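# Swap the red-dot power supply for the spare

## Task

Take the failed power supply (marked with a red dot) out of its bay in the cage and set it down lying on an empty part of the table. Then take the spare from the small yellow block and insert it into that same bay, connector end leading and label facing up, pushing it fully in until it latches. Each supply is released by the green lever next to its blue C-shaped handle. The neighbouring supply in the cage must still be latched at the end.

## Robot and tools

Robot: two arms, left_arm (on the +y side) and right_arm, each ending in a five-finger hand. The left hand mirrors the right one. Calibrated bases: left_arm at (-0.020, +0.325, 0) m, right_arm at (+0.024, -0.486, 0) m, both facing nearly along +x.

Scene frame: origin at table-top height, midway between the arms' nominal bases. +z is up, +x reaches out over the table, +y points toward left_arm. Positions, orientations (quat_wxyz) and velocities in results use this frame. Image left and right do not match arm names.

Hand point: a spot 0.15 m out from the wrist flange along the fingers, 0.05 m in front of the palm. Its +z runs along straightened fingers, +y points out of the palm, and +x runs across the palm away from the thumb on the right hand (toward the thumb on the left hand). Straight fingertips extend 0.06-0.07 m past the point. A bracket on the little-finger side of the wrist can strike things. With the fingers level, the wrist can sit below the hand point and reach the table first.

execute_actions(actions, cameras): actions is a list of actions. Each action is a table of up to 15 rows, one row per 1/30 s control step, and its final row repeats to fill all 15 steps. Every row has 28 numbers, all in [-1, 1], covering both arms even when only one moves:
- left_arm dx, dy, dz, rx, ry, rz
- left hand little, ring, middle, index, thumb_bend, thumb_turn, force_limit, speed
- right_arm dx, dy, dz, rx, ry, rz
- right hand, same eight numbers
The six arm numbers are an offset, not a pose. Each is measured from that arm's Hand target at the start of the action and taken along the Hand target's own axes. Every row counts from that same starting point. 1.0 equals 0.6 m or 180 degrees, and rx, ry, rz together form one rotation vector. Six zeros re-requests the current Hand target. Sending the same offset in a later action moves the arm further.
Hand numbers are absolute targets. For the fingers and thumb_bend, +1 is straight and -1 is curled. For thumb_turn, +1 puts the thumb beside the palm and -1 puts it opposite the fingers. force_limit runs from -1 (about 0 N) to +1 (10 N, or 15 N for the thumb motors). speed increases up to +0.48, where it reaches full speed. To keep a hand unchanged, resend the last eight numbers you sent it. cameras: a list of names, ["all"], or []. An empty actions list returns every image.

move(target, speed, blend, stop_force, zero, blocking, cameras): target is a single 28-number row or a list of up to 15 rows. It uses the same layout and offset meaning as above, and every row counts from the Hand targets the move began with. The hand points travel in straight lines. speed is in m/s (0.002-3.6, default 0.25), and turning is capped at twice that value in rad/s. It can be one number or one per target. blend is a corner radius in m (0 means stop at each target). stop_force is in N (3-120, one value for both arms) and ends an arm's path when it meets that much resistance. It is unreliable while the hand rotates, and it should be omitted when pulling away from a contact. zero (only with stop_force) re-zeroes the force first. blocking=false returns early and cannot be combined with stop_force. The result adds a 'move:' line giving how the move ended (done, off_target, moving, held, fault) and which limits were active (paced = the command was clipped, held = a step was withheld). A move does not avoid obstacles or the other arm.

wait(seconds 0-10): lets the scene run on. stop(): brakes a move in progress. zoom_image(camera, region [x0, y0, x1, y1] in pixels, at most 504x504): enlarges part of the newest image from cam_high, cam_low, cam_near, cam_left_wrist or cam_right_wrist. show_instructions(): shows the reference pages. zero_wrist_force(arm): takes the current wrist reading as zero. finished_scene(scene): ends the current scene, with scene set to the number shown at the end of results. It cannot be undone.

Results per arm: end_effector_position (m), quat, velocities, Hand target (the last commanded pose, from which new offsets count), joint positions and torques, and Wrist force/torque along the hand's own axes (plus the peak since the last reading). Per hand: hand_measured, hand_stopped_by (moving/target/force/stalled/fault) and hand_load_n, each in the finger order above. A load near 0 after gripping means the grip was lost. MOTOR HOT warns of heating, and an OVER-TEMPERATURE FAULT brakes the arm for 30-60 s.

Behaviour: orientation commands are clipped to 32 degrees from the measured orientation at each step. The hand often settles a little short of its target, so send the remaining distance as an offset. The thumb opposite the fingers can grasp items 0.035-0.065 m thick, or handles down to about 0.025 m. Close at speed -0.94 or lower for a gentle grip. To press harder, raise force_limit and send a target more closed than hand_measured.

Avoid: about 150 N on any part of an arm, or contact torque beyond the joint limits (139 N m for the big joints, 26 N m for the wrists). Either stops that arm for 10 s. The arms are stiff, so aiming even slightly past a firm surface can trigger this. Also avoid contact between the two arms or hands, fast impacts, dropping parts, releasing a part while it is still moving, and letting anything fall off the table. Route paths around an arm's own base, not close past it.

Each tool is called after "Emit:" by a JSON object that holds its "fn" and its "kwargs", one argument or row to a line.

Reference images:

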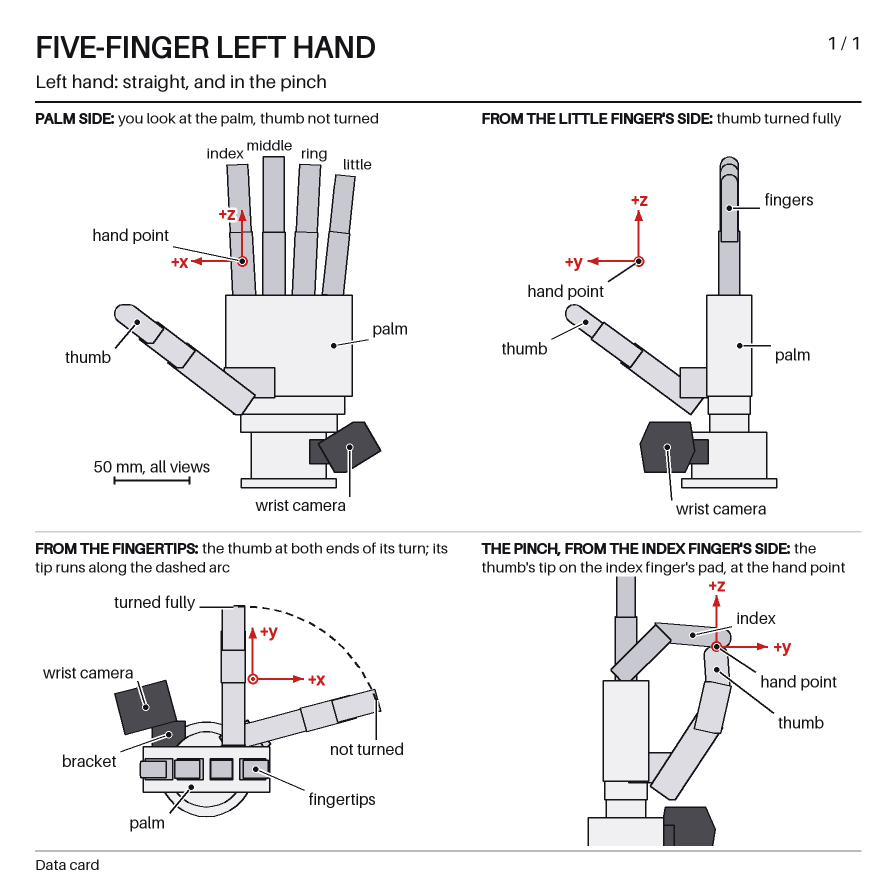

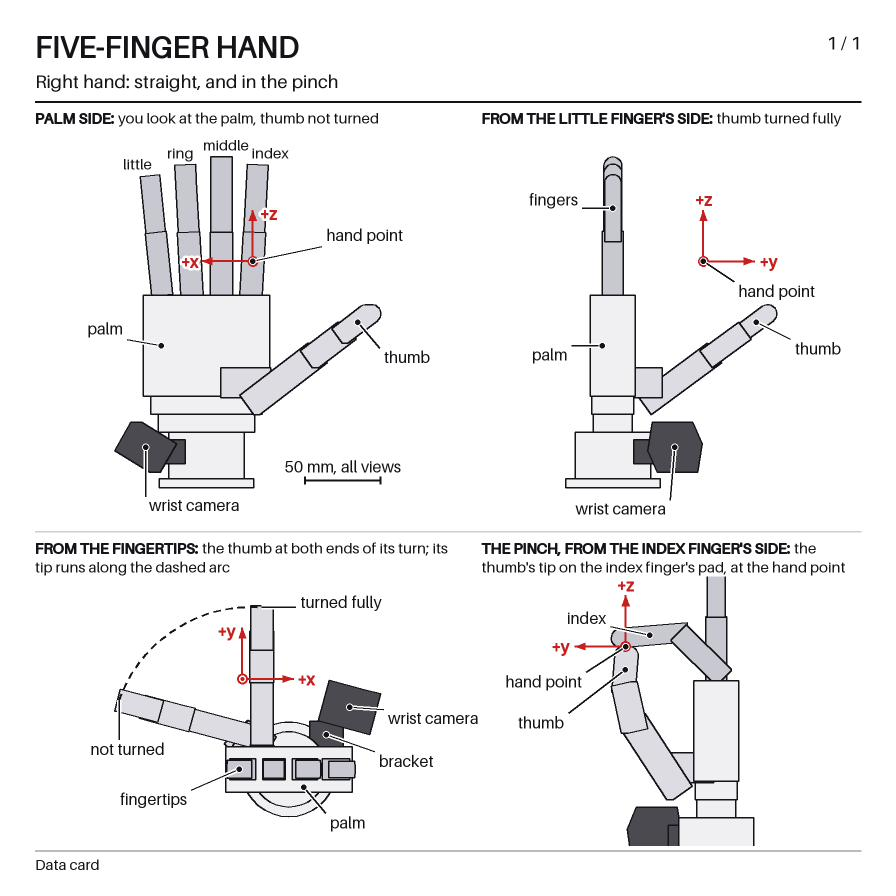

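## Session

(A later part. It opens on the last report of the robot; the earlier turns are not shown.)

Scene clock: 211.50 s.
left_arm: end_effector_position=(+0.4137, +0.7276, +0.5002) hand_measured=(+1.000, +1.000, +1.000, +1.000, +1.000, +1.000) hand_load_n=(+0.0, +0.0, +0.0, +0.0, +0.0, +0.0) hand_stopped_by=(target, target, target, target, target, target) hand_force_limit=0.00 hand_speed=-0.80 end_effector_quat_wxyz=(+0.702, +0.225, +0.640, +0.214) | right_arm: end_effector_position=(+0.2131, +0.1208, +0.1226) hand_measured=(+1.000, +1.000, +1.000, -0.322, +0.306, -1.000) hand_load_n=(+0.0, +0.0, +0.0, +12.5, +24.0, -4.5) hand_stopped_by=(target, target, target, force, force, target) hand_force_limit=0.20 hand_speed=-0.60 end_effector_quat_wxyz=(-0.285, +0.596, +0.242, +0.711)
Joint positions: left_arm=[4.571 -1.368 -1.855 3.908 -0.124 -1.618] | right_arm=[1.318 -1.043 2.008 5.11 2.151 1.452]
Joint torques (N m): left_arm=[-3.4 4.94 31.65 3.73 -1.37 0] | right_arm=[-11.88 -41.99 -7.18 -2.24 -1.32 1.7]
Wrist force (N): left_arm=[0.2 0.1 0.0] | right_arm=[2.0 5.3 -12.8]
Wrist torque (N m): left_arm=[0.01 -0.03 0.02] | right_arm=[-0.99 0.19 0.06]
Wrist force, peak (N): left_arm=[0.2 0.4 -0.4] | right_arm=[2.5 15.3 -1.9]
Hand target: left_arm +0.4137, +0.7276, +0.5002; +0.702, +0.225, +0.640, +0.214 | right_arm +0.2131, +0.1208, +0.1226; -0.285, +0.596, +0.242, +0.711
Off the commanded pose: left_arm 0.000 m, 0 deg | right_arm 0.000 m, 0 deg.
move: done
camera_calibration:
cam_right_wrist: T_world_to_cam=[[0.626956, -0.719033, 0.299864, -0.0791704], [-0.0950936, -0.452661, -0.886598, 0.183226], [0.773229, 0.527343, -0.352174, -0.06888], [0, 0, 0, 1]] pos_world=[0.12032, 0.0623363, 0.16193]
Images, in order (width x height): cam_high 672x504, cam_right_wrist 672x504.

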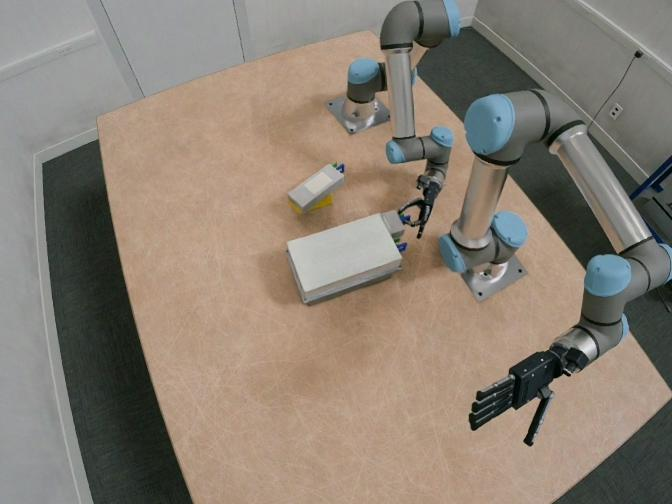

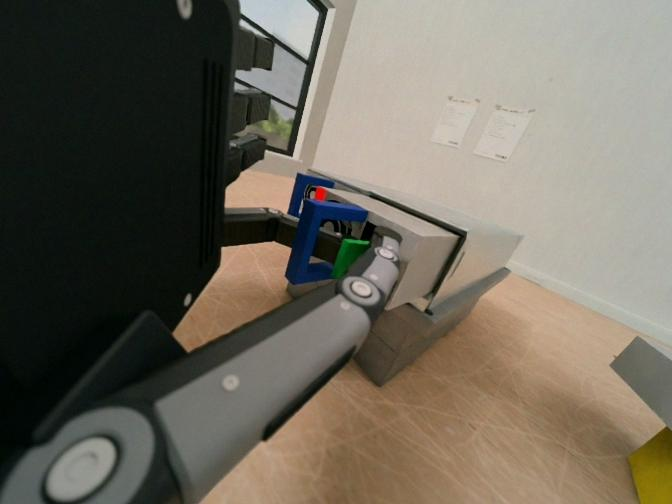

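Emit:
{"fn": "move", "kwargs": {
  "target": [0,0,0,0,0,0,1,1,1,1,1,1,0,-0.8, 0.0095,-0.0664,-0.0549,0,0,0,1,1,1,-0.55,0.1,-1,0.2,-0.6],
  "speed": 0.05,
  "stop_force": 50,
  "cameras": ["cam_right_wrist","cam_high","cam_near","cam_low"]
}}

Emit:
{"fn": "zoom_image", "kwargs": {
  "camera": "cam_high",
  "region": [360, 180, 460, 255]
}}

Emit:
{"fn": "zoom_image", "kwargs": {
  "camera": "cam_low",
  "region": [190, 190, 390, 340]
}}

Scene clock: 215.23 s.
left_arm: end_effector_position=(+0.4137, +0.7276, +0.5002) hand_measured=(+1.000, +1.000, +1.000, +1.000, +1.000, +1.000) hand_load_n=(+0.0, +0.0, -0.5, +0.0, +0.0, +0.0) hand_stopped_by=(target, target, target, target, target, target) hand_force_limit=0.00 hand_speed=-0.80 end_effector_quat_wxyz=(+0.702, +0.225, +0.640, +0.214) | right_arm: end_effector_position=(+0.1614, +0.1263, +0.1224) hand_measured=(+1.000, +1.000, +1.000, -0.322, +0.306, -1.000) hand_load_n=(+0.0, +0.0, +0.0, +14.5, +19.0, -5.0) hand_stopped_by=(target, target, target, force, force, target) hand_force_limit=0.20 hand_speed=-0.60 end_effector_quat_wxyz=(-0.285, +0.596, +0.242, +0.711)
Joint positions: left_arm=[4.571 -1.368 -1.855 3.908 -0.124 -1.618] | right_arm=[1.43 -1.026 1.978 5.106 2.26 1.422]
Joint torques (N m): left_arm=[-3.48 4.74 31.3 3.89 -1.29 0.15] | right_arm=[-12.66 -43.5 -5.87 -2.18 -0.58 1.66]
Wrist force (N): left_arm=[0.3 0.3 0.1] | right_arm=[1.6 1.4 -9.1]
Wrist torque (N m): left_arm=[0.04 -0.05 0.02] | right_arm=[-1.08 0.23 0.00]
Wrist force, peak (N): left_arm=[0.0 0.6 -0.1] | right_arm=[0.5 5.5 -13.1]
Hand target: left_arm +0.4137, +0.7276, +0.5002; +0.702, +0.225, +0.640, +0.214 | right_arm +0.1614, +0.1263, +0.1224; -0.285, +0.596, +0.242, +0.711
Off the commanded pose: left_arm 0.000 m, 0 deg | right_arm 0.000 m, 0 deg.
move: done
camera_calibration:
cam_right_wrist: T_world_to_cam=[[0.626956, -0.719033, 0.299864, -0.042784], [-0.0950936, -0.452661, -0.886598, 0.180488], [0.773229, 0.527343, -0.352174, -0.0318573], [0, 0, 0, 1]] pos_world=[0.0686199, 0.0677363, 0.16163]
Images, in order (width x height): cam_high 672x504, cam_low 672x504, cam_near 672x504, cam_right_wrist 672x504.

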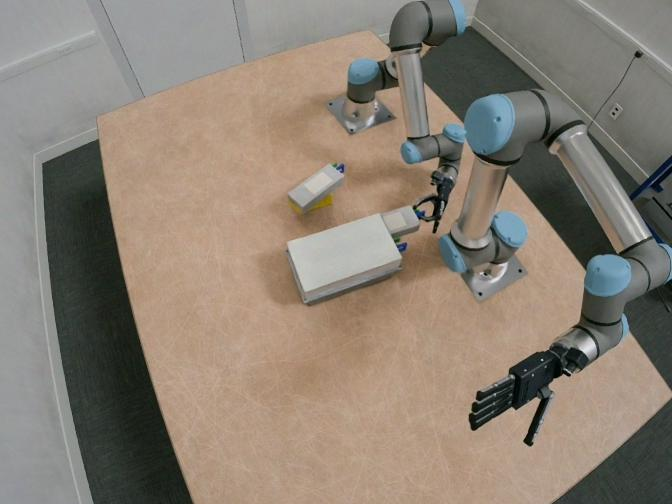

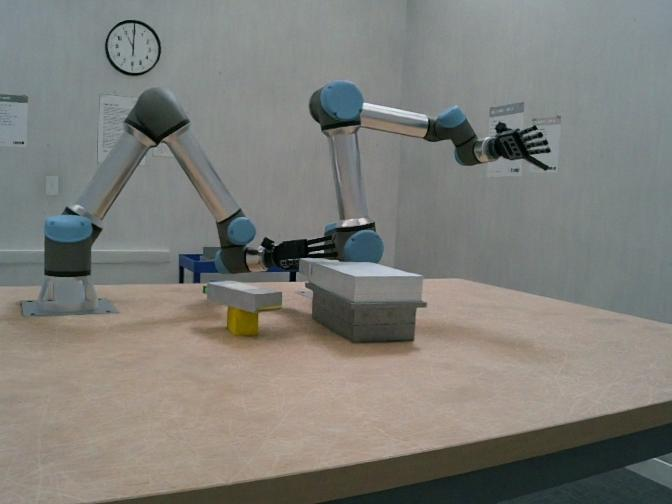

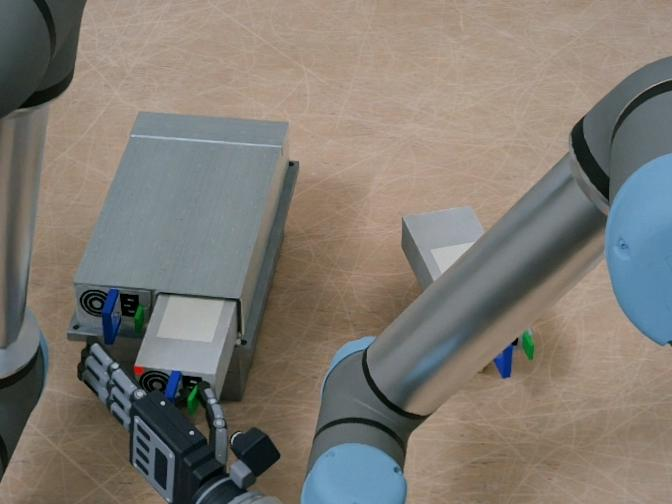

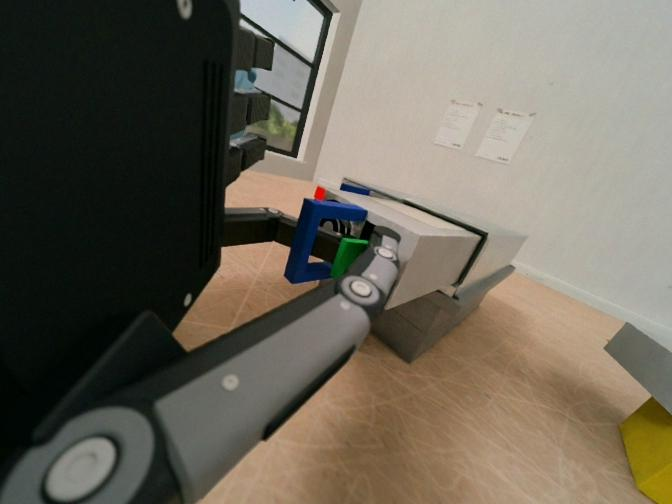

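Scaled by 5.040 from the camera's 672x504 image, which has a finer 960x720 frame.

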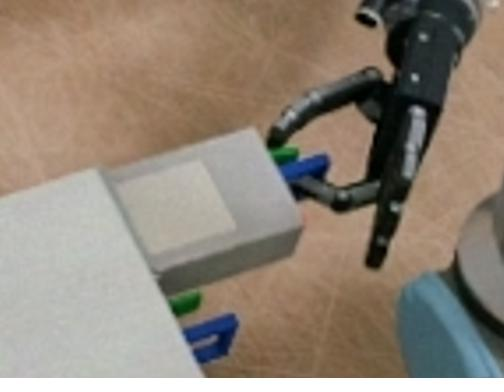

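Scaled by 2.520 from the camera's 672x504 image, which has a finer 960x720 frame.

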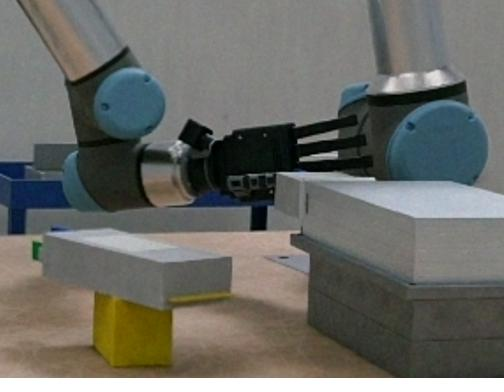

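Emit:
{"fn": "zoom_image", "kwargs": {
  "camera": "cam_high",
  "region": [270, 140, 370, 230]
}}

Emit:
{"fn": "zoom_image", "kwargs": {
  "camera": "cam_low",
  "region": [190, 260, 310, 350]
}}

Emit:
{"fn": "zoom_image", "kwargs": {
  "camera": "cam_near",
  "region": [370, 190, 560, 390]
}}

Scaled by 5.040 from the camera's 672x504 image, which has a finer 960x720 frame.

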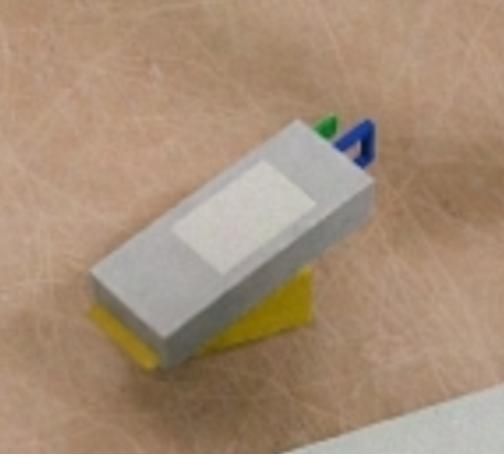

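Scaled by 4.200 from the camera's 672x504 image, which has a finer 960x720 frame.

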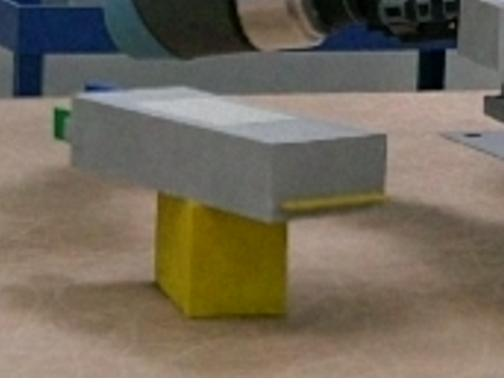

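Scaled by 2.520 from the camera's 672x504 image, which has a finer 960x720 frame.

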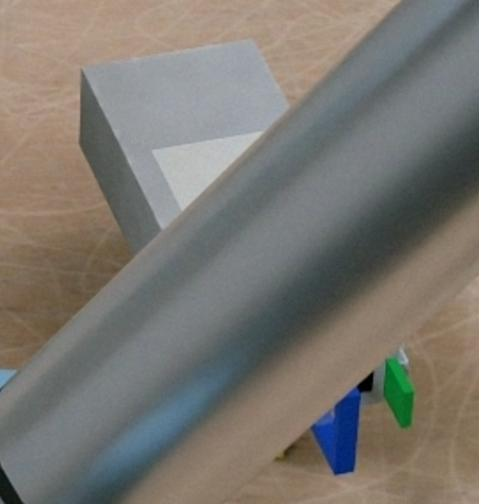

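Emit:
{"fn": "move", "kwargs": {
  "target": [0,0,0,0,0,0,1,1,1,1,1,1,0,-0.8, 0.0080,-0.0549,-0.0453,0,0,0,1,1,1,-0.55,0.1,-1,0.2,-0.6],
  "speed": 0.05,
  "stop_force": 50,
  "cameras": ["cam_right_wrist","cam_high","cam_near","cam_low"]
}}

Emit:
{"fn": "zoom_image", "kwargs": {
  "camera": "cam_high",
  "region": [360, 180, 460, 255]
}}

Emit:
{"fn": "zoom_image", "kwargs": {
  "camera": "cam_low",
  "region": [190, 190, 390, 340]
}}

Scene clock: 254.77 s.
left_arm: end_effector_position=(+0.4137, +0.7276, +0.5002) hand_measured=(+1.000, +1.000, +1.000, +1.000, +1.000, +1.000) hand_load_n=(+0.0, +0.0, +0.0, +0.0, +0.0, +0.5) hand_stopped_by=(target, target, target, target, target, target) hand_force_limit=0.00 hand_speed=-0.80 end_effector_quat_wxyz=(+0.702, +0.225, +0.640, +0.214) | right_arm: end_effector_position=(+0.1187, +0.1308, +0.1223) hand_measured=(+1.000, +1.000, +1.000, -0.322, +0.306, -1.000) hand_load_n=(+0.0, +0.0, +0.0, +15.5, +17.0, -4.5) hand_stopped_by=(target, target, target, force, force, target) hand_force_limit=0.20 hand_speed=-0.60 end_effector_quat_wxyz=(-0.285, +0.596, +0.242, +0.711)
Joint positions: left_arm=[4.571 -1.368 -1.855 3.908 -0.124 -1.618] | right_arm=[1.52 -1.006 1.942 5.103 2.348 1.394]
Joint torques (N m): left_arm=[-2.85 4.82 31.46 3.79 -1.27 0.07] | right_arm=[-12.23 -45.23 -2.89 -2.07 -0.32 1.72]
Wrist force (N): left_arm=[0.1 0.3 -0.2] | right_arm=[-1.3 0.7 -6.7]
Wrist torque (N m): left_arm=[0.07 -0.01 0.00] | right_arm=[-1.16 0.19 -0.06]
Wrist force, peak (N): left_arm=[0.6 0.1 -0.3] | right_arm=[0.3 1.2 -9.5]
Hand target: left_arm +0.4137, +0.7276, +0.5002; +0.702, +0.225, +0.640, +0.214 | right_arm +0.1187, +0.1308, +0.1223; -0.285, +0.596, +0.242, +0.711
Off the commanded pose: left_arm 0.000 m, 0 deg | right_arm 0.000 m, 0 deg.
move: done
camera_calibration:
cam_right_wrist: T_world_to_cam=[[0.626956, -0.719033, 0.299864, -0.0126754], [-0.0950936, -0.452661, -0.886598, 0.178421], [0.773229, 0.527343, -0.352174, -0.00130145], [0, 0, 0, 1]] pos_world=[0.0259199, 0.0723363, 0.16153]
Images, in order (width x height): cam_high 672x504, cam_low 672x504, cam_near 672x504, cam_right_wrist 672x504.

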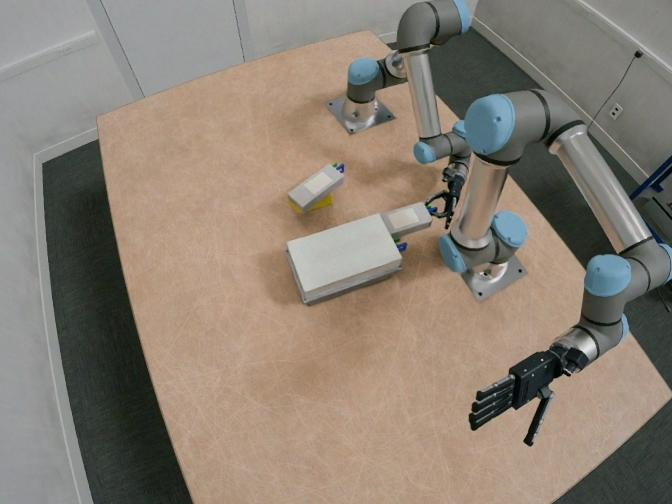

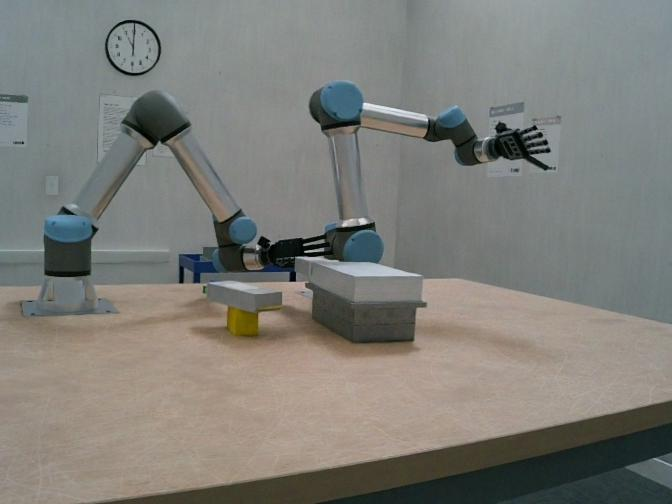

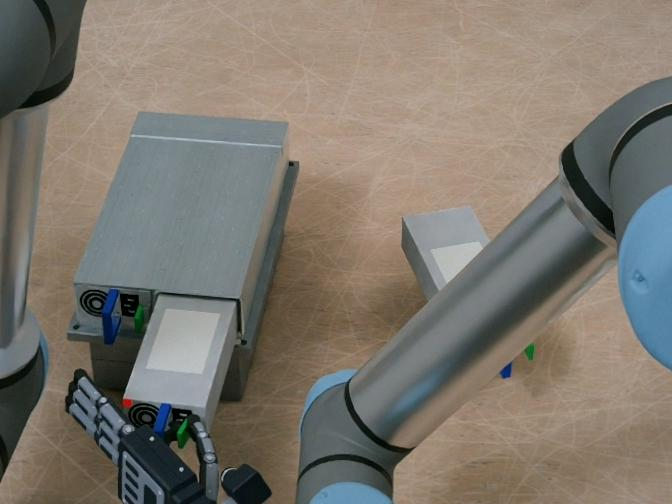

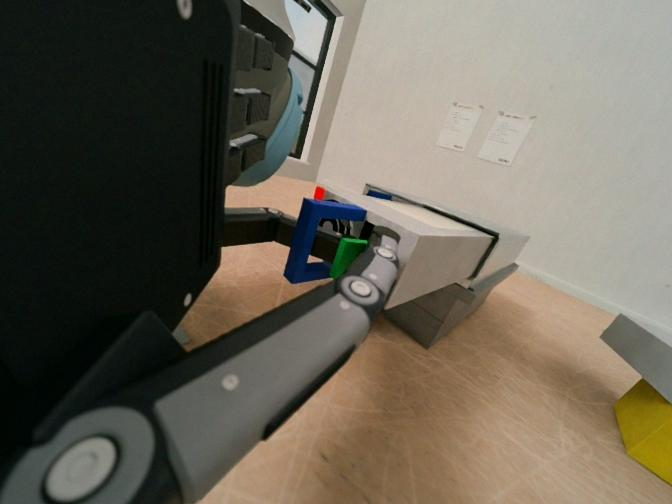

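Scaled by 5.040 from the camera's 672x504 image, which has a finer 960x720 frame.

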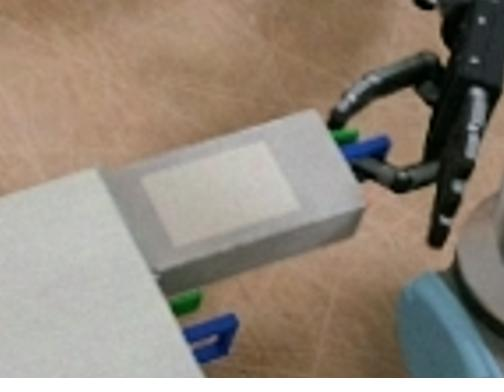

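Scaled by 2.520 from the camera's 672x504 image, which has a finer 960x720 frame.

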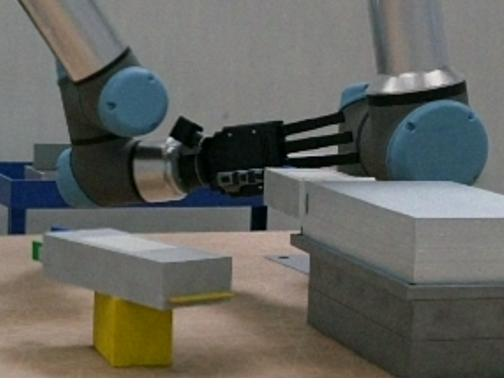

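Emit:
{"fn": "move", "kwargs": {
  "target": [
    [0,0,0,0,0,0,1,1,1,1,1,1,0,-0.8, 0,0,0,0,0,0,1,1,1,-0.55,0.6,-1,0.2,-0.3],
    [0,0,0,0,0,0,1,1,1,1,1,1,0,-0.8, 0,0,0,0,0,0,1,1,1,0.0,0.6,-1,0.2,-0.6]
  ],
  "speed": 0.05,
  "cameras": ["cam_right_wrist","cam_high"]
}}

Emit:
{"fn": "zoom_image", "kwargs": {
  "camera": "cam_right_wrist",
  "region": [230, 120, 470, 330]
}}

Emit:
{"fn": "zoom_image", "kwargs": {
  "camera": "cam_high",
  "region": [380, 180, 460, 240]
}}

Scene clock: 259.00 s.
left_arm: end_effector_position=(+0.4137, +0.7276, +0.5002) hand_measured=(+1.000, +1.000, +1.000, +1.000, +1.000, +1.000) hand_load_n=(+0.0, +0.0, +0.0, +0.0, +0.0, +0.0) hand_stopped_by=(target, target, target, target, target, target) hand_force_limit=0.00 hand_speed=-0.80 end_effector_quat_wxyz=(+0.702, +0.225, +0.640, +0.214) | right_arm: end_effector_position=(+0.1187, +0.1308, +0.1223) hand_measured=(+1.000, +1.000, +1.000, +0.000, +0.600, -1.000) hand_load_n=(+0.0, +0.0, +0.0, +0.5, +0.0, +0.0) hand_stopped_by=(target, target, target, target, target, target) hand_force_limit=0.20 hand_speed=-0.60 end_effector_quat_wxyz=(-0.285, +0.596, +0.242, +0.711)
Joint positions: left_arm=[4.571 -1.368 -1.855 3.908 -0.124 -1.618] | right_arm=[1.52 -1.006 1.942 5.103 2.348 1.394]
Joint torques (N m): left_arm=[-3.04 4.75 31.51 3.67 -1.13 0.07] | right_arm=[-3.34 -37.72 -4.52 -2.4 -0.64 0.44]
Wrist force (N): left_arm=[0.2 0.2 -0.2] | right_arm=[-1.1 -1.1 1.6]
Wrist torque (N m): left_arm=[0.05 -0.05 0.02] | right_arm=[-0.25 0.18 0.00]
Wrist force, peak (N): left_arm=[0.6 0.1 -0.3] | right_arm=[-2.3 0.7 -6.9]
Hand target: left_arm +0.4137, +0.7276, +0.5002; +0.702, +0.225, +0.640, +0.214 | right_arm +0.1187, +0.1308, +0.1223; -0.285, +0.596, +0.242, +0.711
Off the commanded pose: left_arm 0.000 m, 0 deg | right_arm 0.000 m, 0 deg.
move: done
camera_calibration:
cam_right_wrist: T_world_to_cam=[[0.62695, -0.719065, 0.299799, -0.0126627], [-0.0951387, -0.452609, -0.886619, 0.178422], [0.773229, 0.527343, -0.352174, -0.00130147], [0, 0, 0, 1]] pos_world=[0.02592, 0.0723364, 0.16153]
Images, in order (width x height): cam_high 672x504, cam_right_wrist 672x504.

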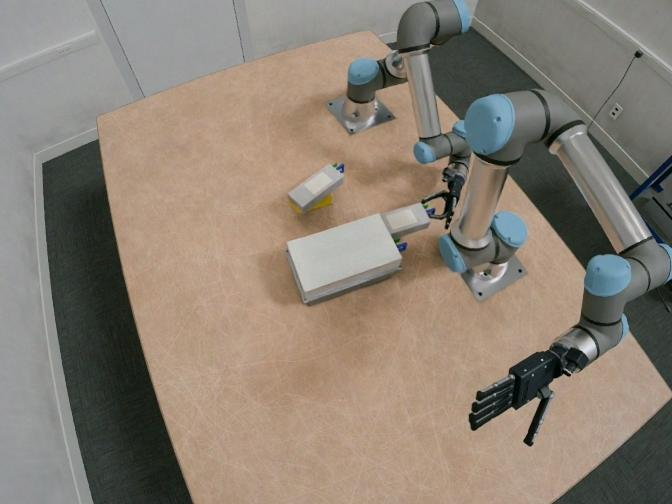

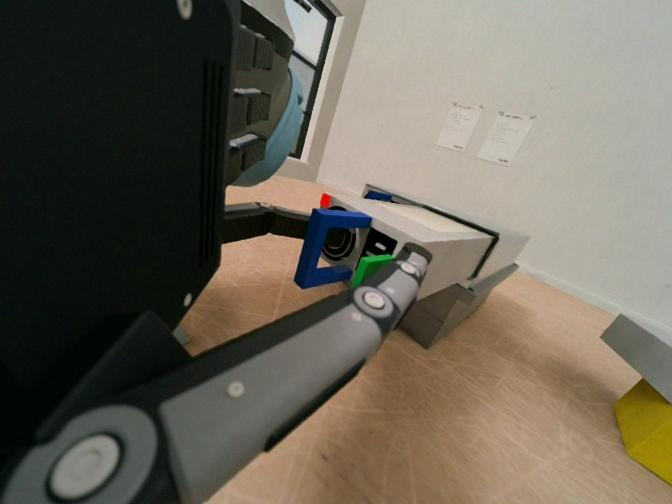

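Scaled by 2.100 from the camera's 672x504 image, which has a finer 960x720 frame.

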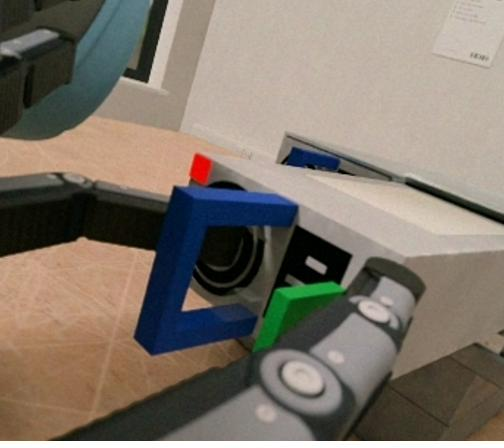

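Scaled by 6.300 from the camera's 672x504 image, which has a finer 960x720 frame.

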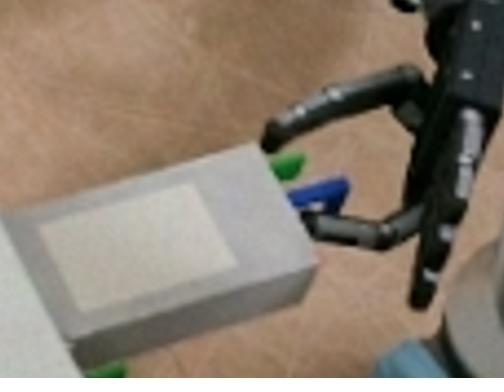

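Emit:
{"fn": "move", "kwargs": {
  "target": [
    [0,0,0,0,0,0,1,1,1,1,1,1,0,-0.8, -0.0027,-0.0128,0.0152,0,0,0,1,1,1,0.0,0.6,-1,0.2,-0.3],
    [0,0,0,0,0,0,1,1,1,1,1,1,0,-0.8, 0.003,-0.0512,-0.0165,0,0,0,1,1,1,0.0,0.6,-1,0.2,-0.6],
    [0,0,0,0,0,0,1,1,1,1,1,1,0,-0.8, 0.169,-0.0638,0.0018,0,0,0,1,1,1,0.0,0.6,-1,0.2,-0.6]
  ],
  "speed": 0.12,
  "cameras": ["cam_right_wrist","cam_high"]
}}

Scene clock: 262.70 s.
left_arm: end_effector_position=(+0.4137, +0.7276, +0.5002) hand_measured=(+1.000, +1.000, +1.000, +1.000, +1.000, +1.000) hand_load_n=(+0.0, +0.0, +0.0, +0.0, +0.0, +0.0) hand_stopped_by=(target, target, target, target, target, target) hand_force_limit=0.00 hand_speed=-0.80 end_effector_quat_wxyz=(+0.702, +0.225, +0.640, +0.214) | right_arm: end_effector_position=(+0.0828, +0.1469, +0.1944) hand_measured=(+1.000, +1.000, +1.000, +0.000, +0.600, -1.000) hand_load_n=(+0.0, +0.0, +0.0, +0.0, +0.0, +0.0) hand_stopped_by=(target, target, target, target, target, target) hand_force_limit=0.20 hand_speed=-0.60 end_effector_quat_wxyz=(-0.286, +0.596, +0.242, +0.711)
Joint positions: left_arm=[4.571 -1.368 -1.855 3.908 -0.124 -1.618] | right_arm=[1.592 -1.097 1.833 5.283 2.417 1.367]
Joint torques (N m): left_arm=[-2.84 4.95 31.32 3.77 -1.19 0.12] | right_arm=[8.06 -32.45 -24.97 -2.06 1.2 -1.16]
Wrist force (N): left_arm=[0.0 0.1 0.0] | right_arm=[-0.4 -0.8 0.9]
Wrist torque (N m): left_arm=[0.02 0.00 0.01] | right_arm=[-0.25 0.10 0.07]
Wrist force, peak (N): left_arm=[0.3 0.5 -0.2] | right_arm=[-0.7 4.6 -0.6]
Hand target: left_arm +0.4137, +0.7276, +0.5002; +0.702, +0.225, +0.640, +0.214 | right_arm +0.0828, +0.1469, +0.1944; -0.286, +0.596, +0.242, +0.711 (last step not sent: back at the drive's target)
Off the commanded pose: left_arm 0.000 m, 0 deg | right_arm 0.028 m, 0 deg.
move: held (right_arm; a check stopped the path); path passed 2 of 3 targets; limits=held
pose unreachable (right arm): on one or more control steps of this call, first in action 0 (counted from 0), this arm could not follow its commanded pose, so it was not sent that pose on those steps. It may still have moved: this result reports where it is.
cause: moving toward the commanded pose would bring a part of the arm too close to another arm (a part of this arm just beyond joint 6 (wrist 3) and a part of the left arm just beyond its joint 2 (shoulder lift), where that arm would come to rest).
camera_calibration:
cam_right_wrist: T_world_to_cam=[[0.626815, -0.719167, 0.299837, -0.000236585], [-0.0947008, -0.452281, -0.886834, 0.24611], [0.773392, 0.527486, -0.351602, 0.0432321], [0, 0, 0, 1]] pos_world=[-0.00998031, 0.0883361, 0.23353]
Images, in order (width x height): cam_high 672x504, cam_right_wrist 672x504.

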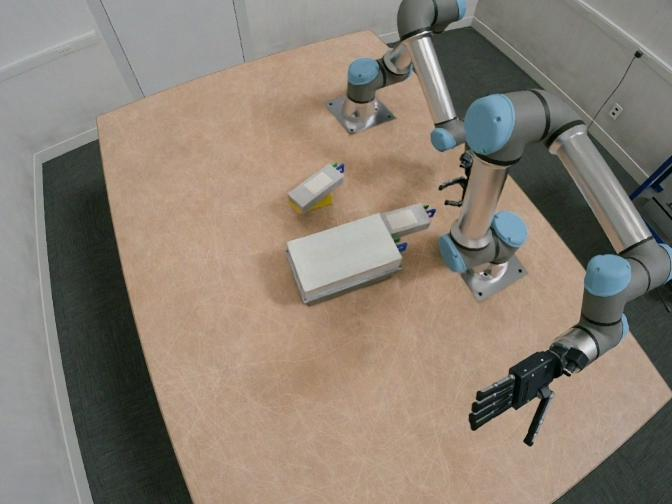

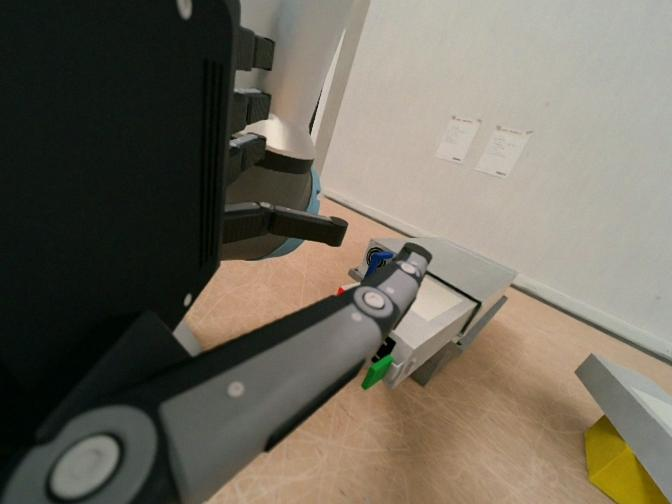

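Emit:
{"fn": "move", "kwargs": {
  "target": [
    [0,0,0,0,0,0,1,1,1,1,1,1,0,-0.8, 0.0273,0.2433,-0.0973,0,0,0,1,1,1,0.0,0.6,-1,0.2,-0.3],
    [0,0,0,0,0,0,1,1,1,1,1,1,0,-0.8, 0.0273,0.2433,-0.0973,0.1325,-0.2158,0.4970,1,1,1,0.0,0.6,-1,0.2,-0.6]
  ],
  "speed": 0.3,
  "cameras": ["cam_right_wrist","cam_high","cam_low"]
}}

Scene clock: 268.80 s.
left_arm: end_effector_position=(+0.4137, +0.7276, +0.5002) hand_measured=(+1.000, +1.000, +1.000, +1.000, +1.000, +1.000) hand_load_n=(+0.0, +0.0, +0.0, +0.5, +0.0, +0.0) hand_stopped_by=(target, target, target, target, target, target) hand_force_limit=0.00 hand_speed=-0.80 end_effector_quat_wxyz=(+0.702, +0.225, +0.640, +0.214) | right_arm: end_effector_position=(+0.1407, -0.0001, +0.2010) hand_measured=(+1.000, +1.000, +1.000, +0.000, +0.600, -1.000) hand_load_n=(+0.0, +0.0, +0.0, +0.0, +0.0, +0.0) hand_stopped_by=(target, target, target, target, target, target) hand_force_limit=0.20 hand_speed=-0.60 end_effector_quat_wxyz=(+0.706, -0.706, +0.038, -0.038)
Joint positions: left_arm=[4.571 -1.368 -1.855 3.908 -0.124 -1.618] | right_arm=[0.525 -1.811 2.39 5.705 0.673 3.141]
Joint torques (N m): left_arm=[-2.52 5.16 31.35 3.78 -1.05 0.06] | right_arm=[6.98 -16.46 -29.51 -2.25 -1.18 1.48]
Wrist force (N): left_arm=[0.2 0.2 0.1] | right_arm=[0.0 0.6 1.5]
Wrist torque (N m): left_arm=[0.02 -0.03 0.02] | right_arm=[-0.02 0.01 -0.07]
Wrist force, peak (N): left_arm=[0.2 0.4 -0.5] | right_arm=[-0.7 -2.5 2.1]
Hand target: left_arm +0.4137, +0.7276, +0.5002; +0.702, +0.225, +0.640, +0.214 | right_arm +0.1407, -0.0001, +0.2010; +0.706, -0.706, +0.038, -0.038
Off the commanded pose: left_arm 0.000 m, 0 deg | right_arm 0.000 m, 0 deg.
move: done
camera_calibration:
cam_right_wrist: T_world_to_cam=[[0.298634, -0.0285302, -0.953941, 0.154002], [-0.860731, -0.439833, -0.256299, 0.172059], [-0.412263, 0.897626, -0.155906, 0.205861], [0, 0, 0, 1]] pos_world=[0.186975, -0.104715, 0.223103]
Images, in order (width x height): cam_high 672x504, cam_low 672x504, cam_right_wrist 672x504.

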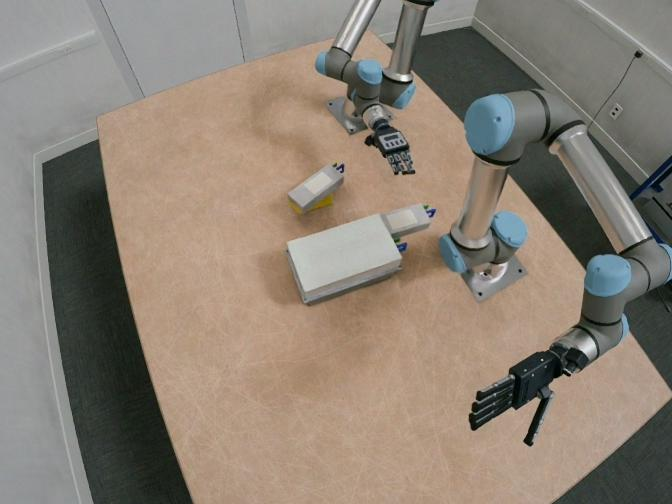

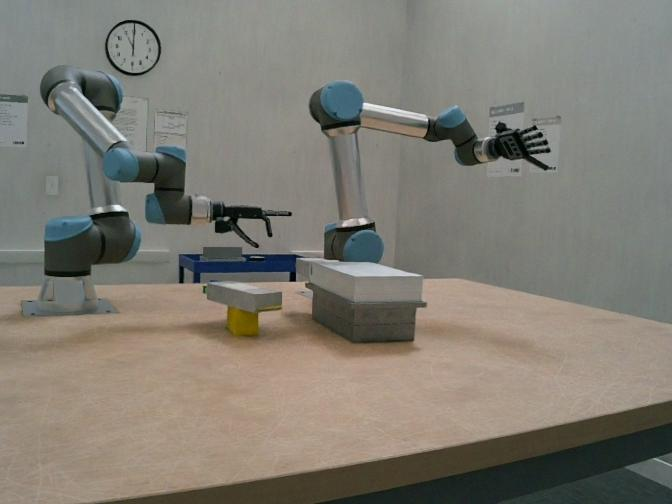

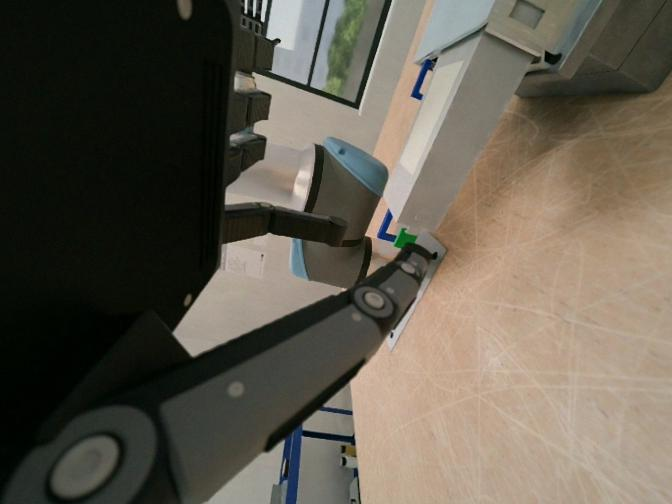

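Emit:
{"fn": "move", "kwargs": {
  "target": [
    [0,0,0,0,0,0,1,1,1,1,1,1,0,-0.8, 0.0718,0,0.0749,0,0,0,1,1,1,1,0.5,-1,0.0,0],
    [0,0,0,0,0,0,1,1,1,1,1,1,0,-0.8, 0.0718,0.19,0.0749,0,0,0,1,1,1,1,0.5,-1,0.0,0]
  ],
  "speed": 0.12,
  "stop_force": 20,
  "cameras": ["cam_right_wrist","cam_high","cam_low","cam_near"]
}}

Emit:
{"fn": "zoom_image", "kwargs": {
  "camera": "cam_low",
  "region": [190, 190, 390, 340]
}}

Emit:
{"fn": "zoom_image", "kwargs": {
  "camera": "cam_high",
  "region": [360, 150, 480, 240]
}}

Scene clock: 272.83 s.
left_arm: end_effector_position=(+0.4137, +0.7276, +0.5002) hand_measured=(+1.000, +1.000, +1.000, +1.000, +1.000, +1.000) hand_load_n=(+0.0, +0.5, +0.0, +0.0, +0.0, +0.0) hand_stopped_by=(target, target, target, target, target, target) hand_force_limit=0.00 hand_speed=-0.80 end_effector_quat_wxyz=(+0.702, +0.225, +0.640, +0.214) | right_arm: end_effector_position=(+0.1883, +0.0397, +0.0870) hand_measured=(+1.000, +1.000, +1.000, +1.000, +0.500, -1.000) hand_load_n=(+0.0, +2.0, +0.0, +0.0, +0.5, +0.0) hand_stopped_by=(target, target, target, target, target, target) hand_force_limit=0.00 hand_speed=0.00 end_effector_quat_wxyz=(+0.706, -0.706, +0.038, -0.038)
Joint positions: left_arm=[4.571 -1.368 -1.855 3.908 -0.124 -1.618] | right_arm=[0.553 -1.372 2.382 5.274 0.701 3.14]
Joint torques (N m): left_arm=[-2.96 4.77 31.05 3.79 -1.02 0.18] | right_arm=[-9.2 -5.43 -19.52 -0.15 1.39 -1.74]
Wrist force (N): left_arm=[0.0 0.0 -0.2] | right_arm=[-1.2 -13.7 2.8]
Wrist torque (N m): left_arm=[0.01 -0.02 0.02] | right_arm=[0.46 -0.06 -0.83]
Wrist force, peak (N): left_arm=[0.5 0.3 -0.4] | right_arm=[-9.9 -45.4 -21.2]
Hand target: left_arm +0.4137, +0.7276, +0.5002; +0.702, +0.225, +0.640, +0.214 | right_arm +0.1883, +0.0397, +0.0870; +0.706, -0.706, +0.038, -0.038
Off the commanded pose: left_arm 0.000 m, 0 deg | right_arm 0.000 m, 0 deg.
move: contact (right_arm)
camera_calibration:
cam_right_wrist: T_world_to_cam=[[0.299102, -0.0290352, -0.953779, 0.0322052], [-0.860572, -0.44004, -0.256477, 0.201336], [-0.412255, 0.897508, -0.156604, 0.172081], [0, 0, 0, 1]] pos_world=[0.234573, -0.064913, 0.109303]
Images, in order (width x height): cam_high 672x504, cam_low 672x504, cam_near 672x504, cam_right_wrist 672x504.

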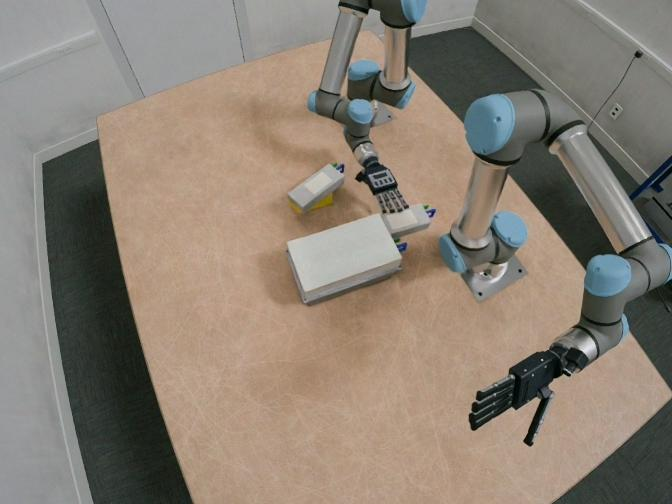

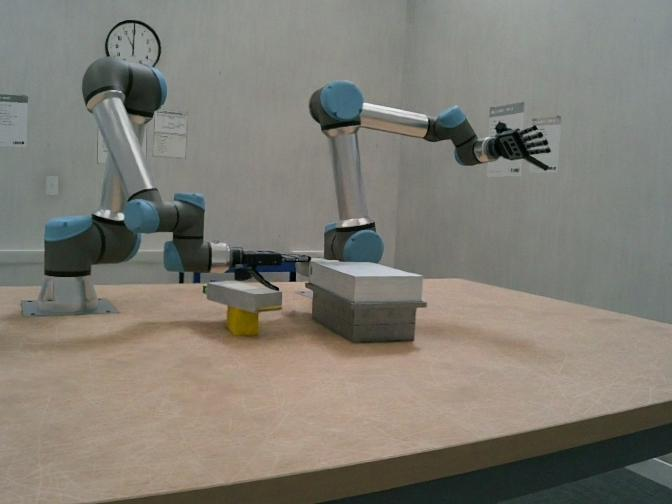

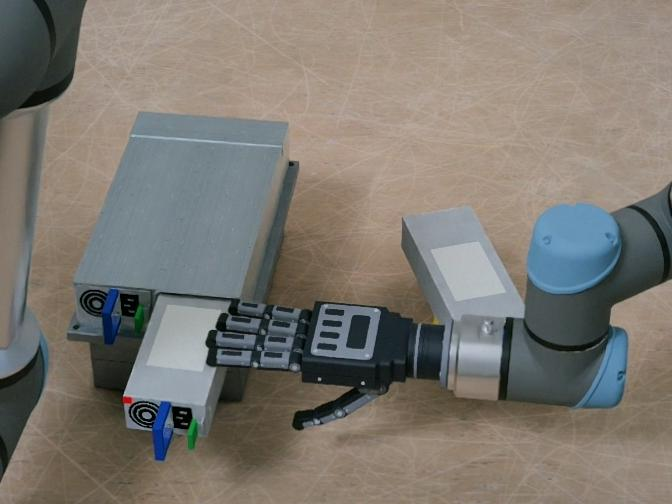

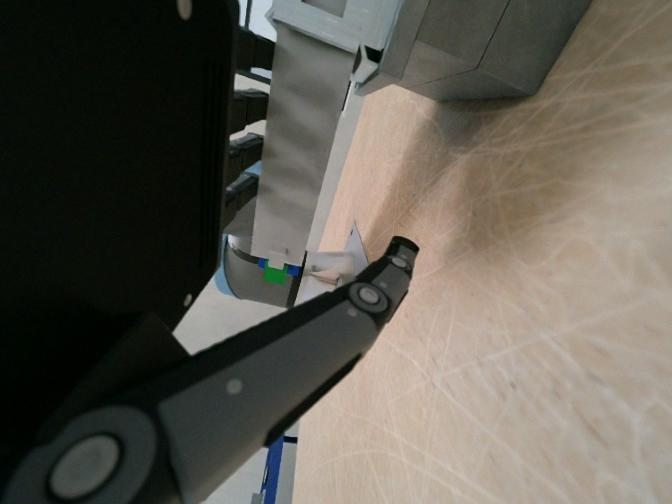

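Scaled by 2.520 from the camera's 672x504 image, which has a finer 960x720 frame.

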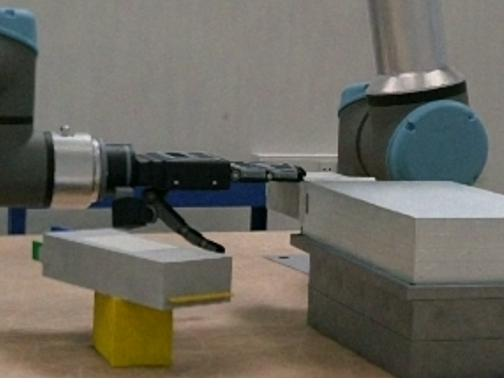

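Scaled by 4.200 from the camera's 672x504 image, which has a finer 960x720 frame.

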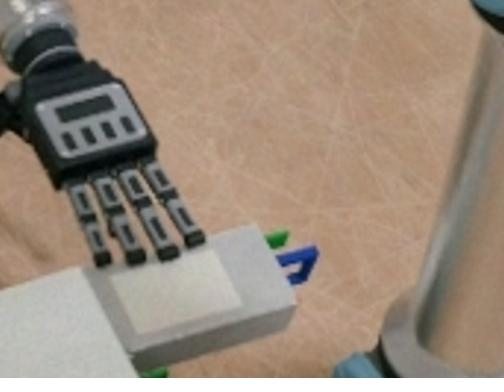

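Emit:
{"fn": "zoom_image", "kwargs": {
  "camera": "cam_near",
  "region": [110, 270, 410, 470]
}}

Emit:
{"fn": "zoom_image", "kwargs": {
  "camera": "cam_high",
  "region": [370, 180, 440, 240]
}}

Emit:
{"fn": "zoom_image", "kwargs": {
  "camera": "cam_right_wrist",
  "region": [200, 0, 420, 300]
}}

Scaled by 1.680 from the camera's 672x504 image, which has a finer 960x720 frame.

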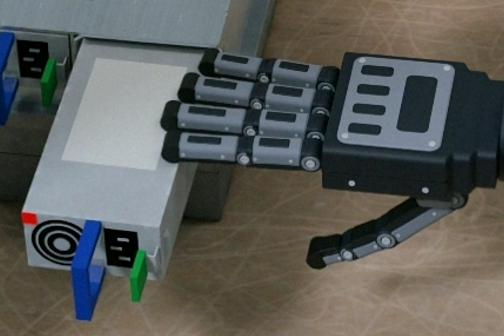

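Scaled by 7.200 from the camera's 672x504 image, which has a finer 960x720 frame.

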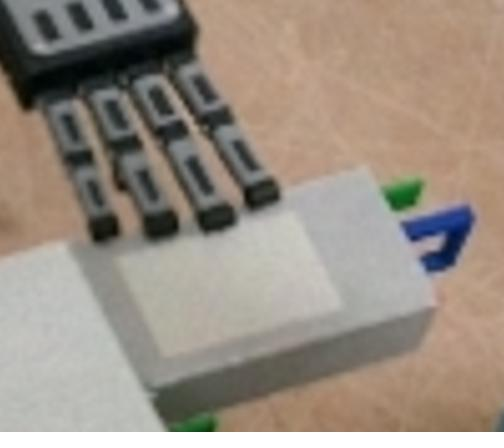

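Scaled by 1.680 from the camera's 672x504 image, which has a finer 960x720 frame.

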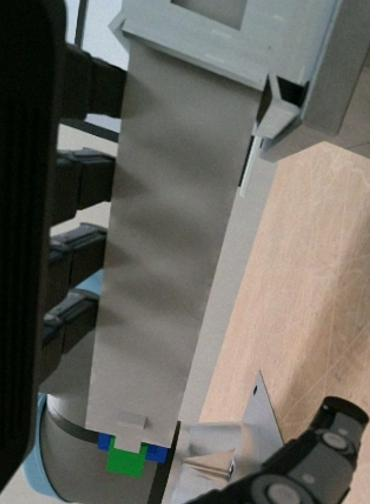

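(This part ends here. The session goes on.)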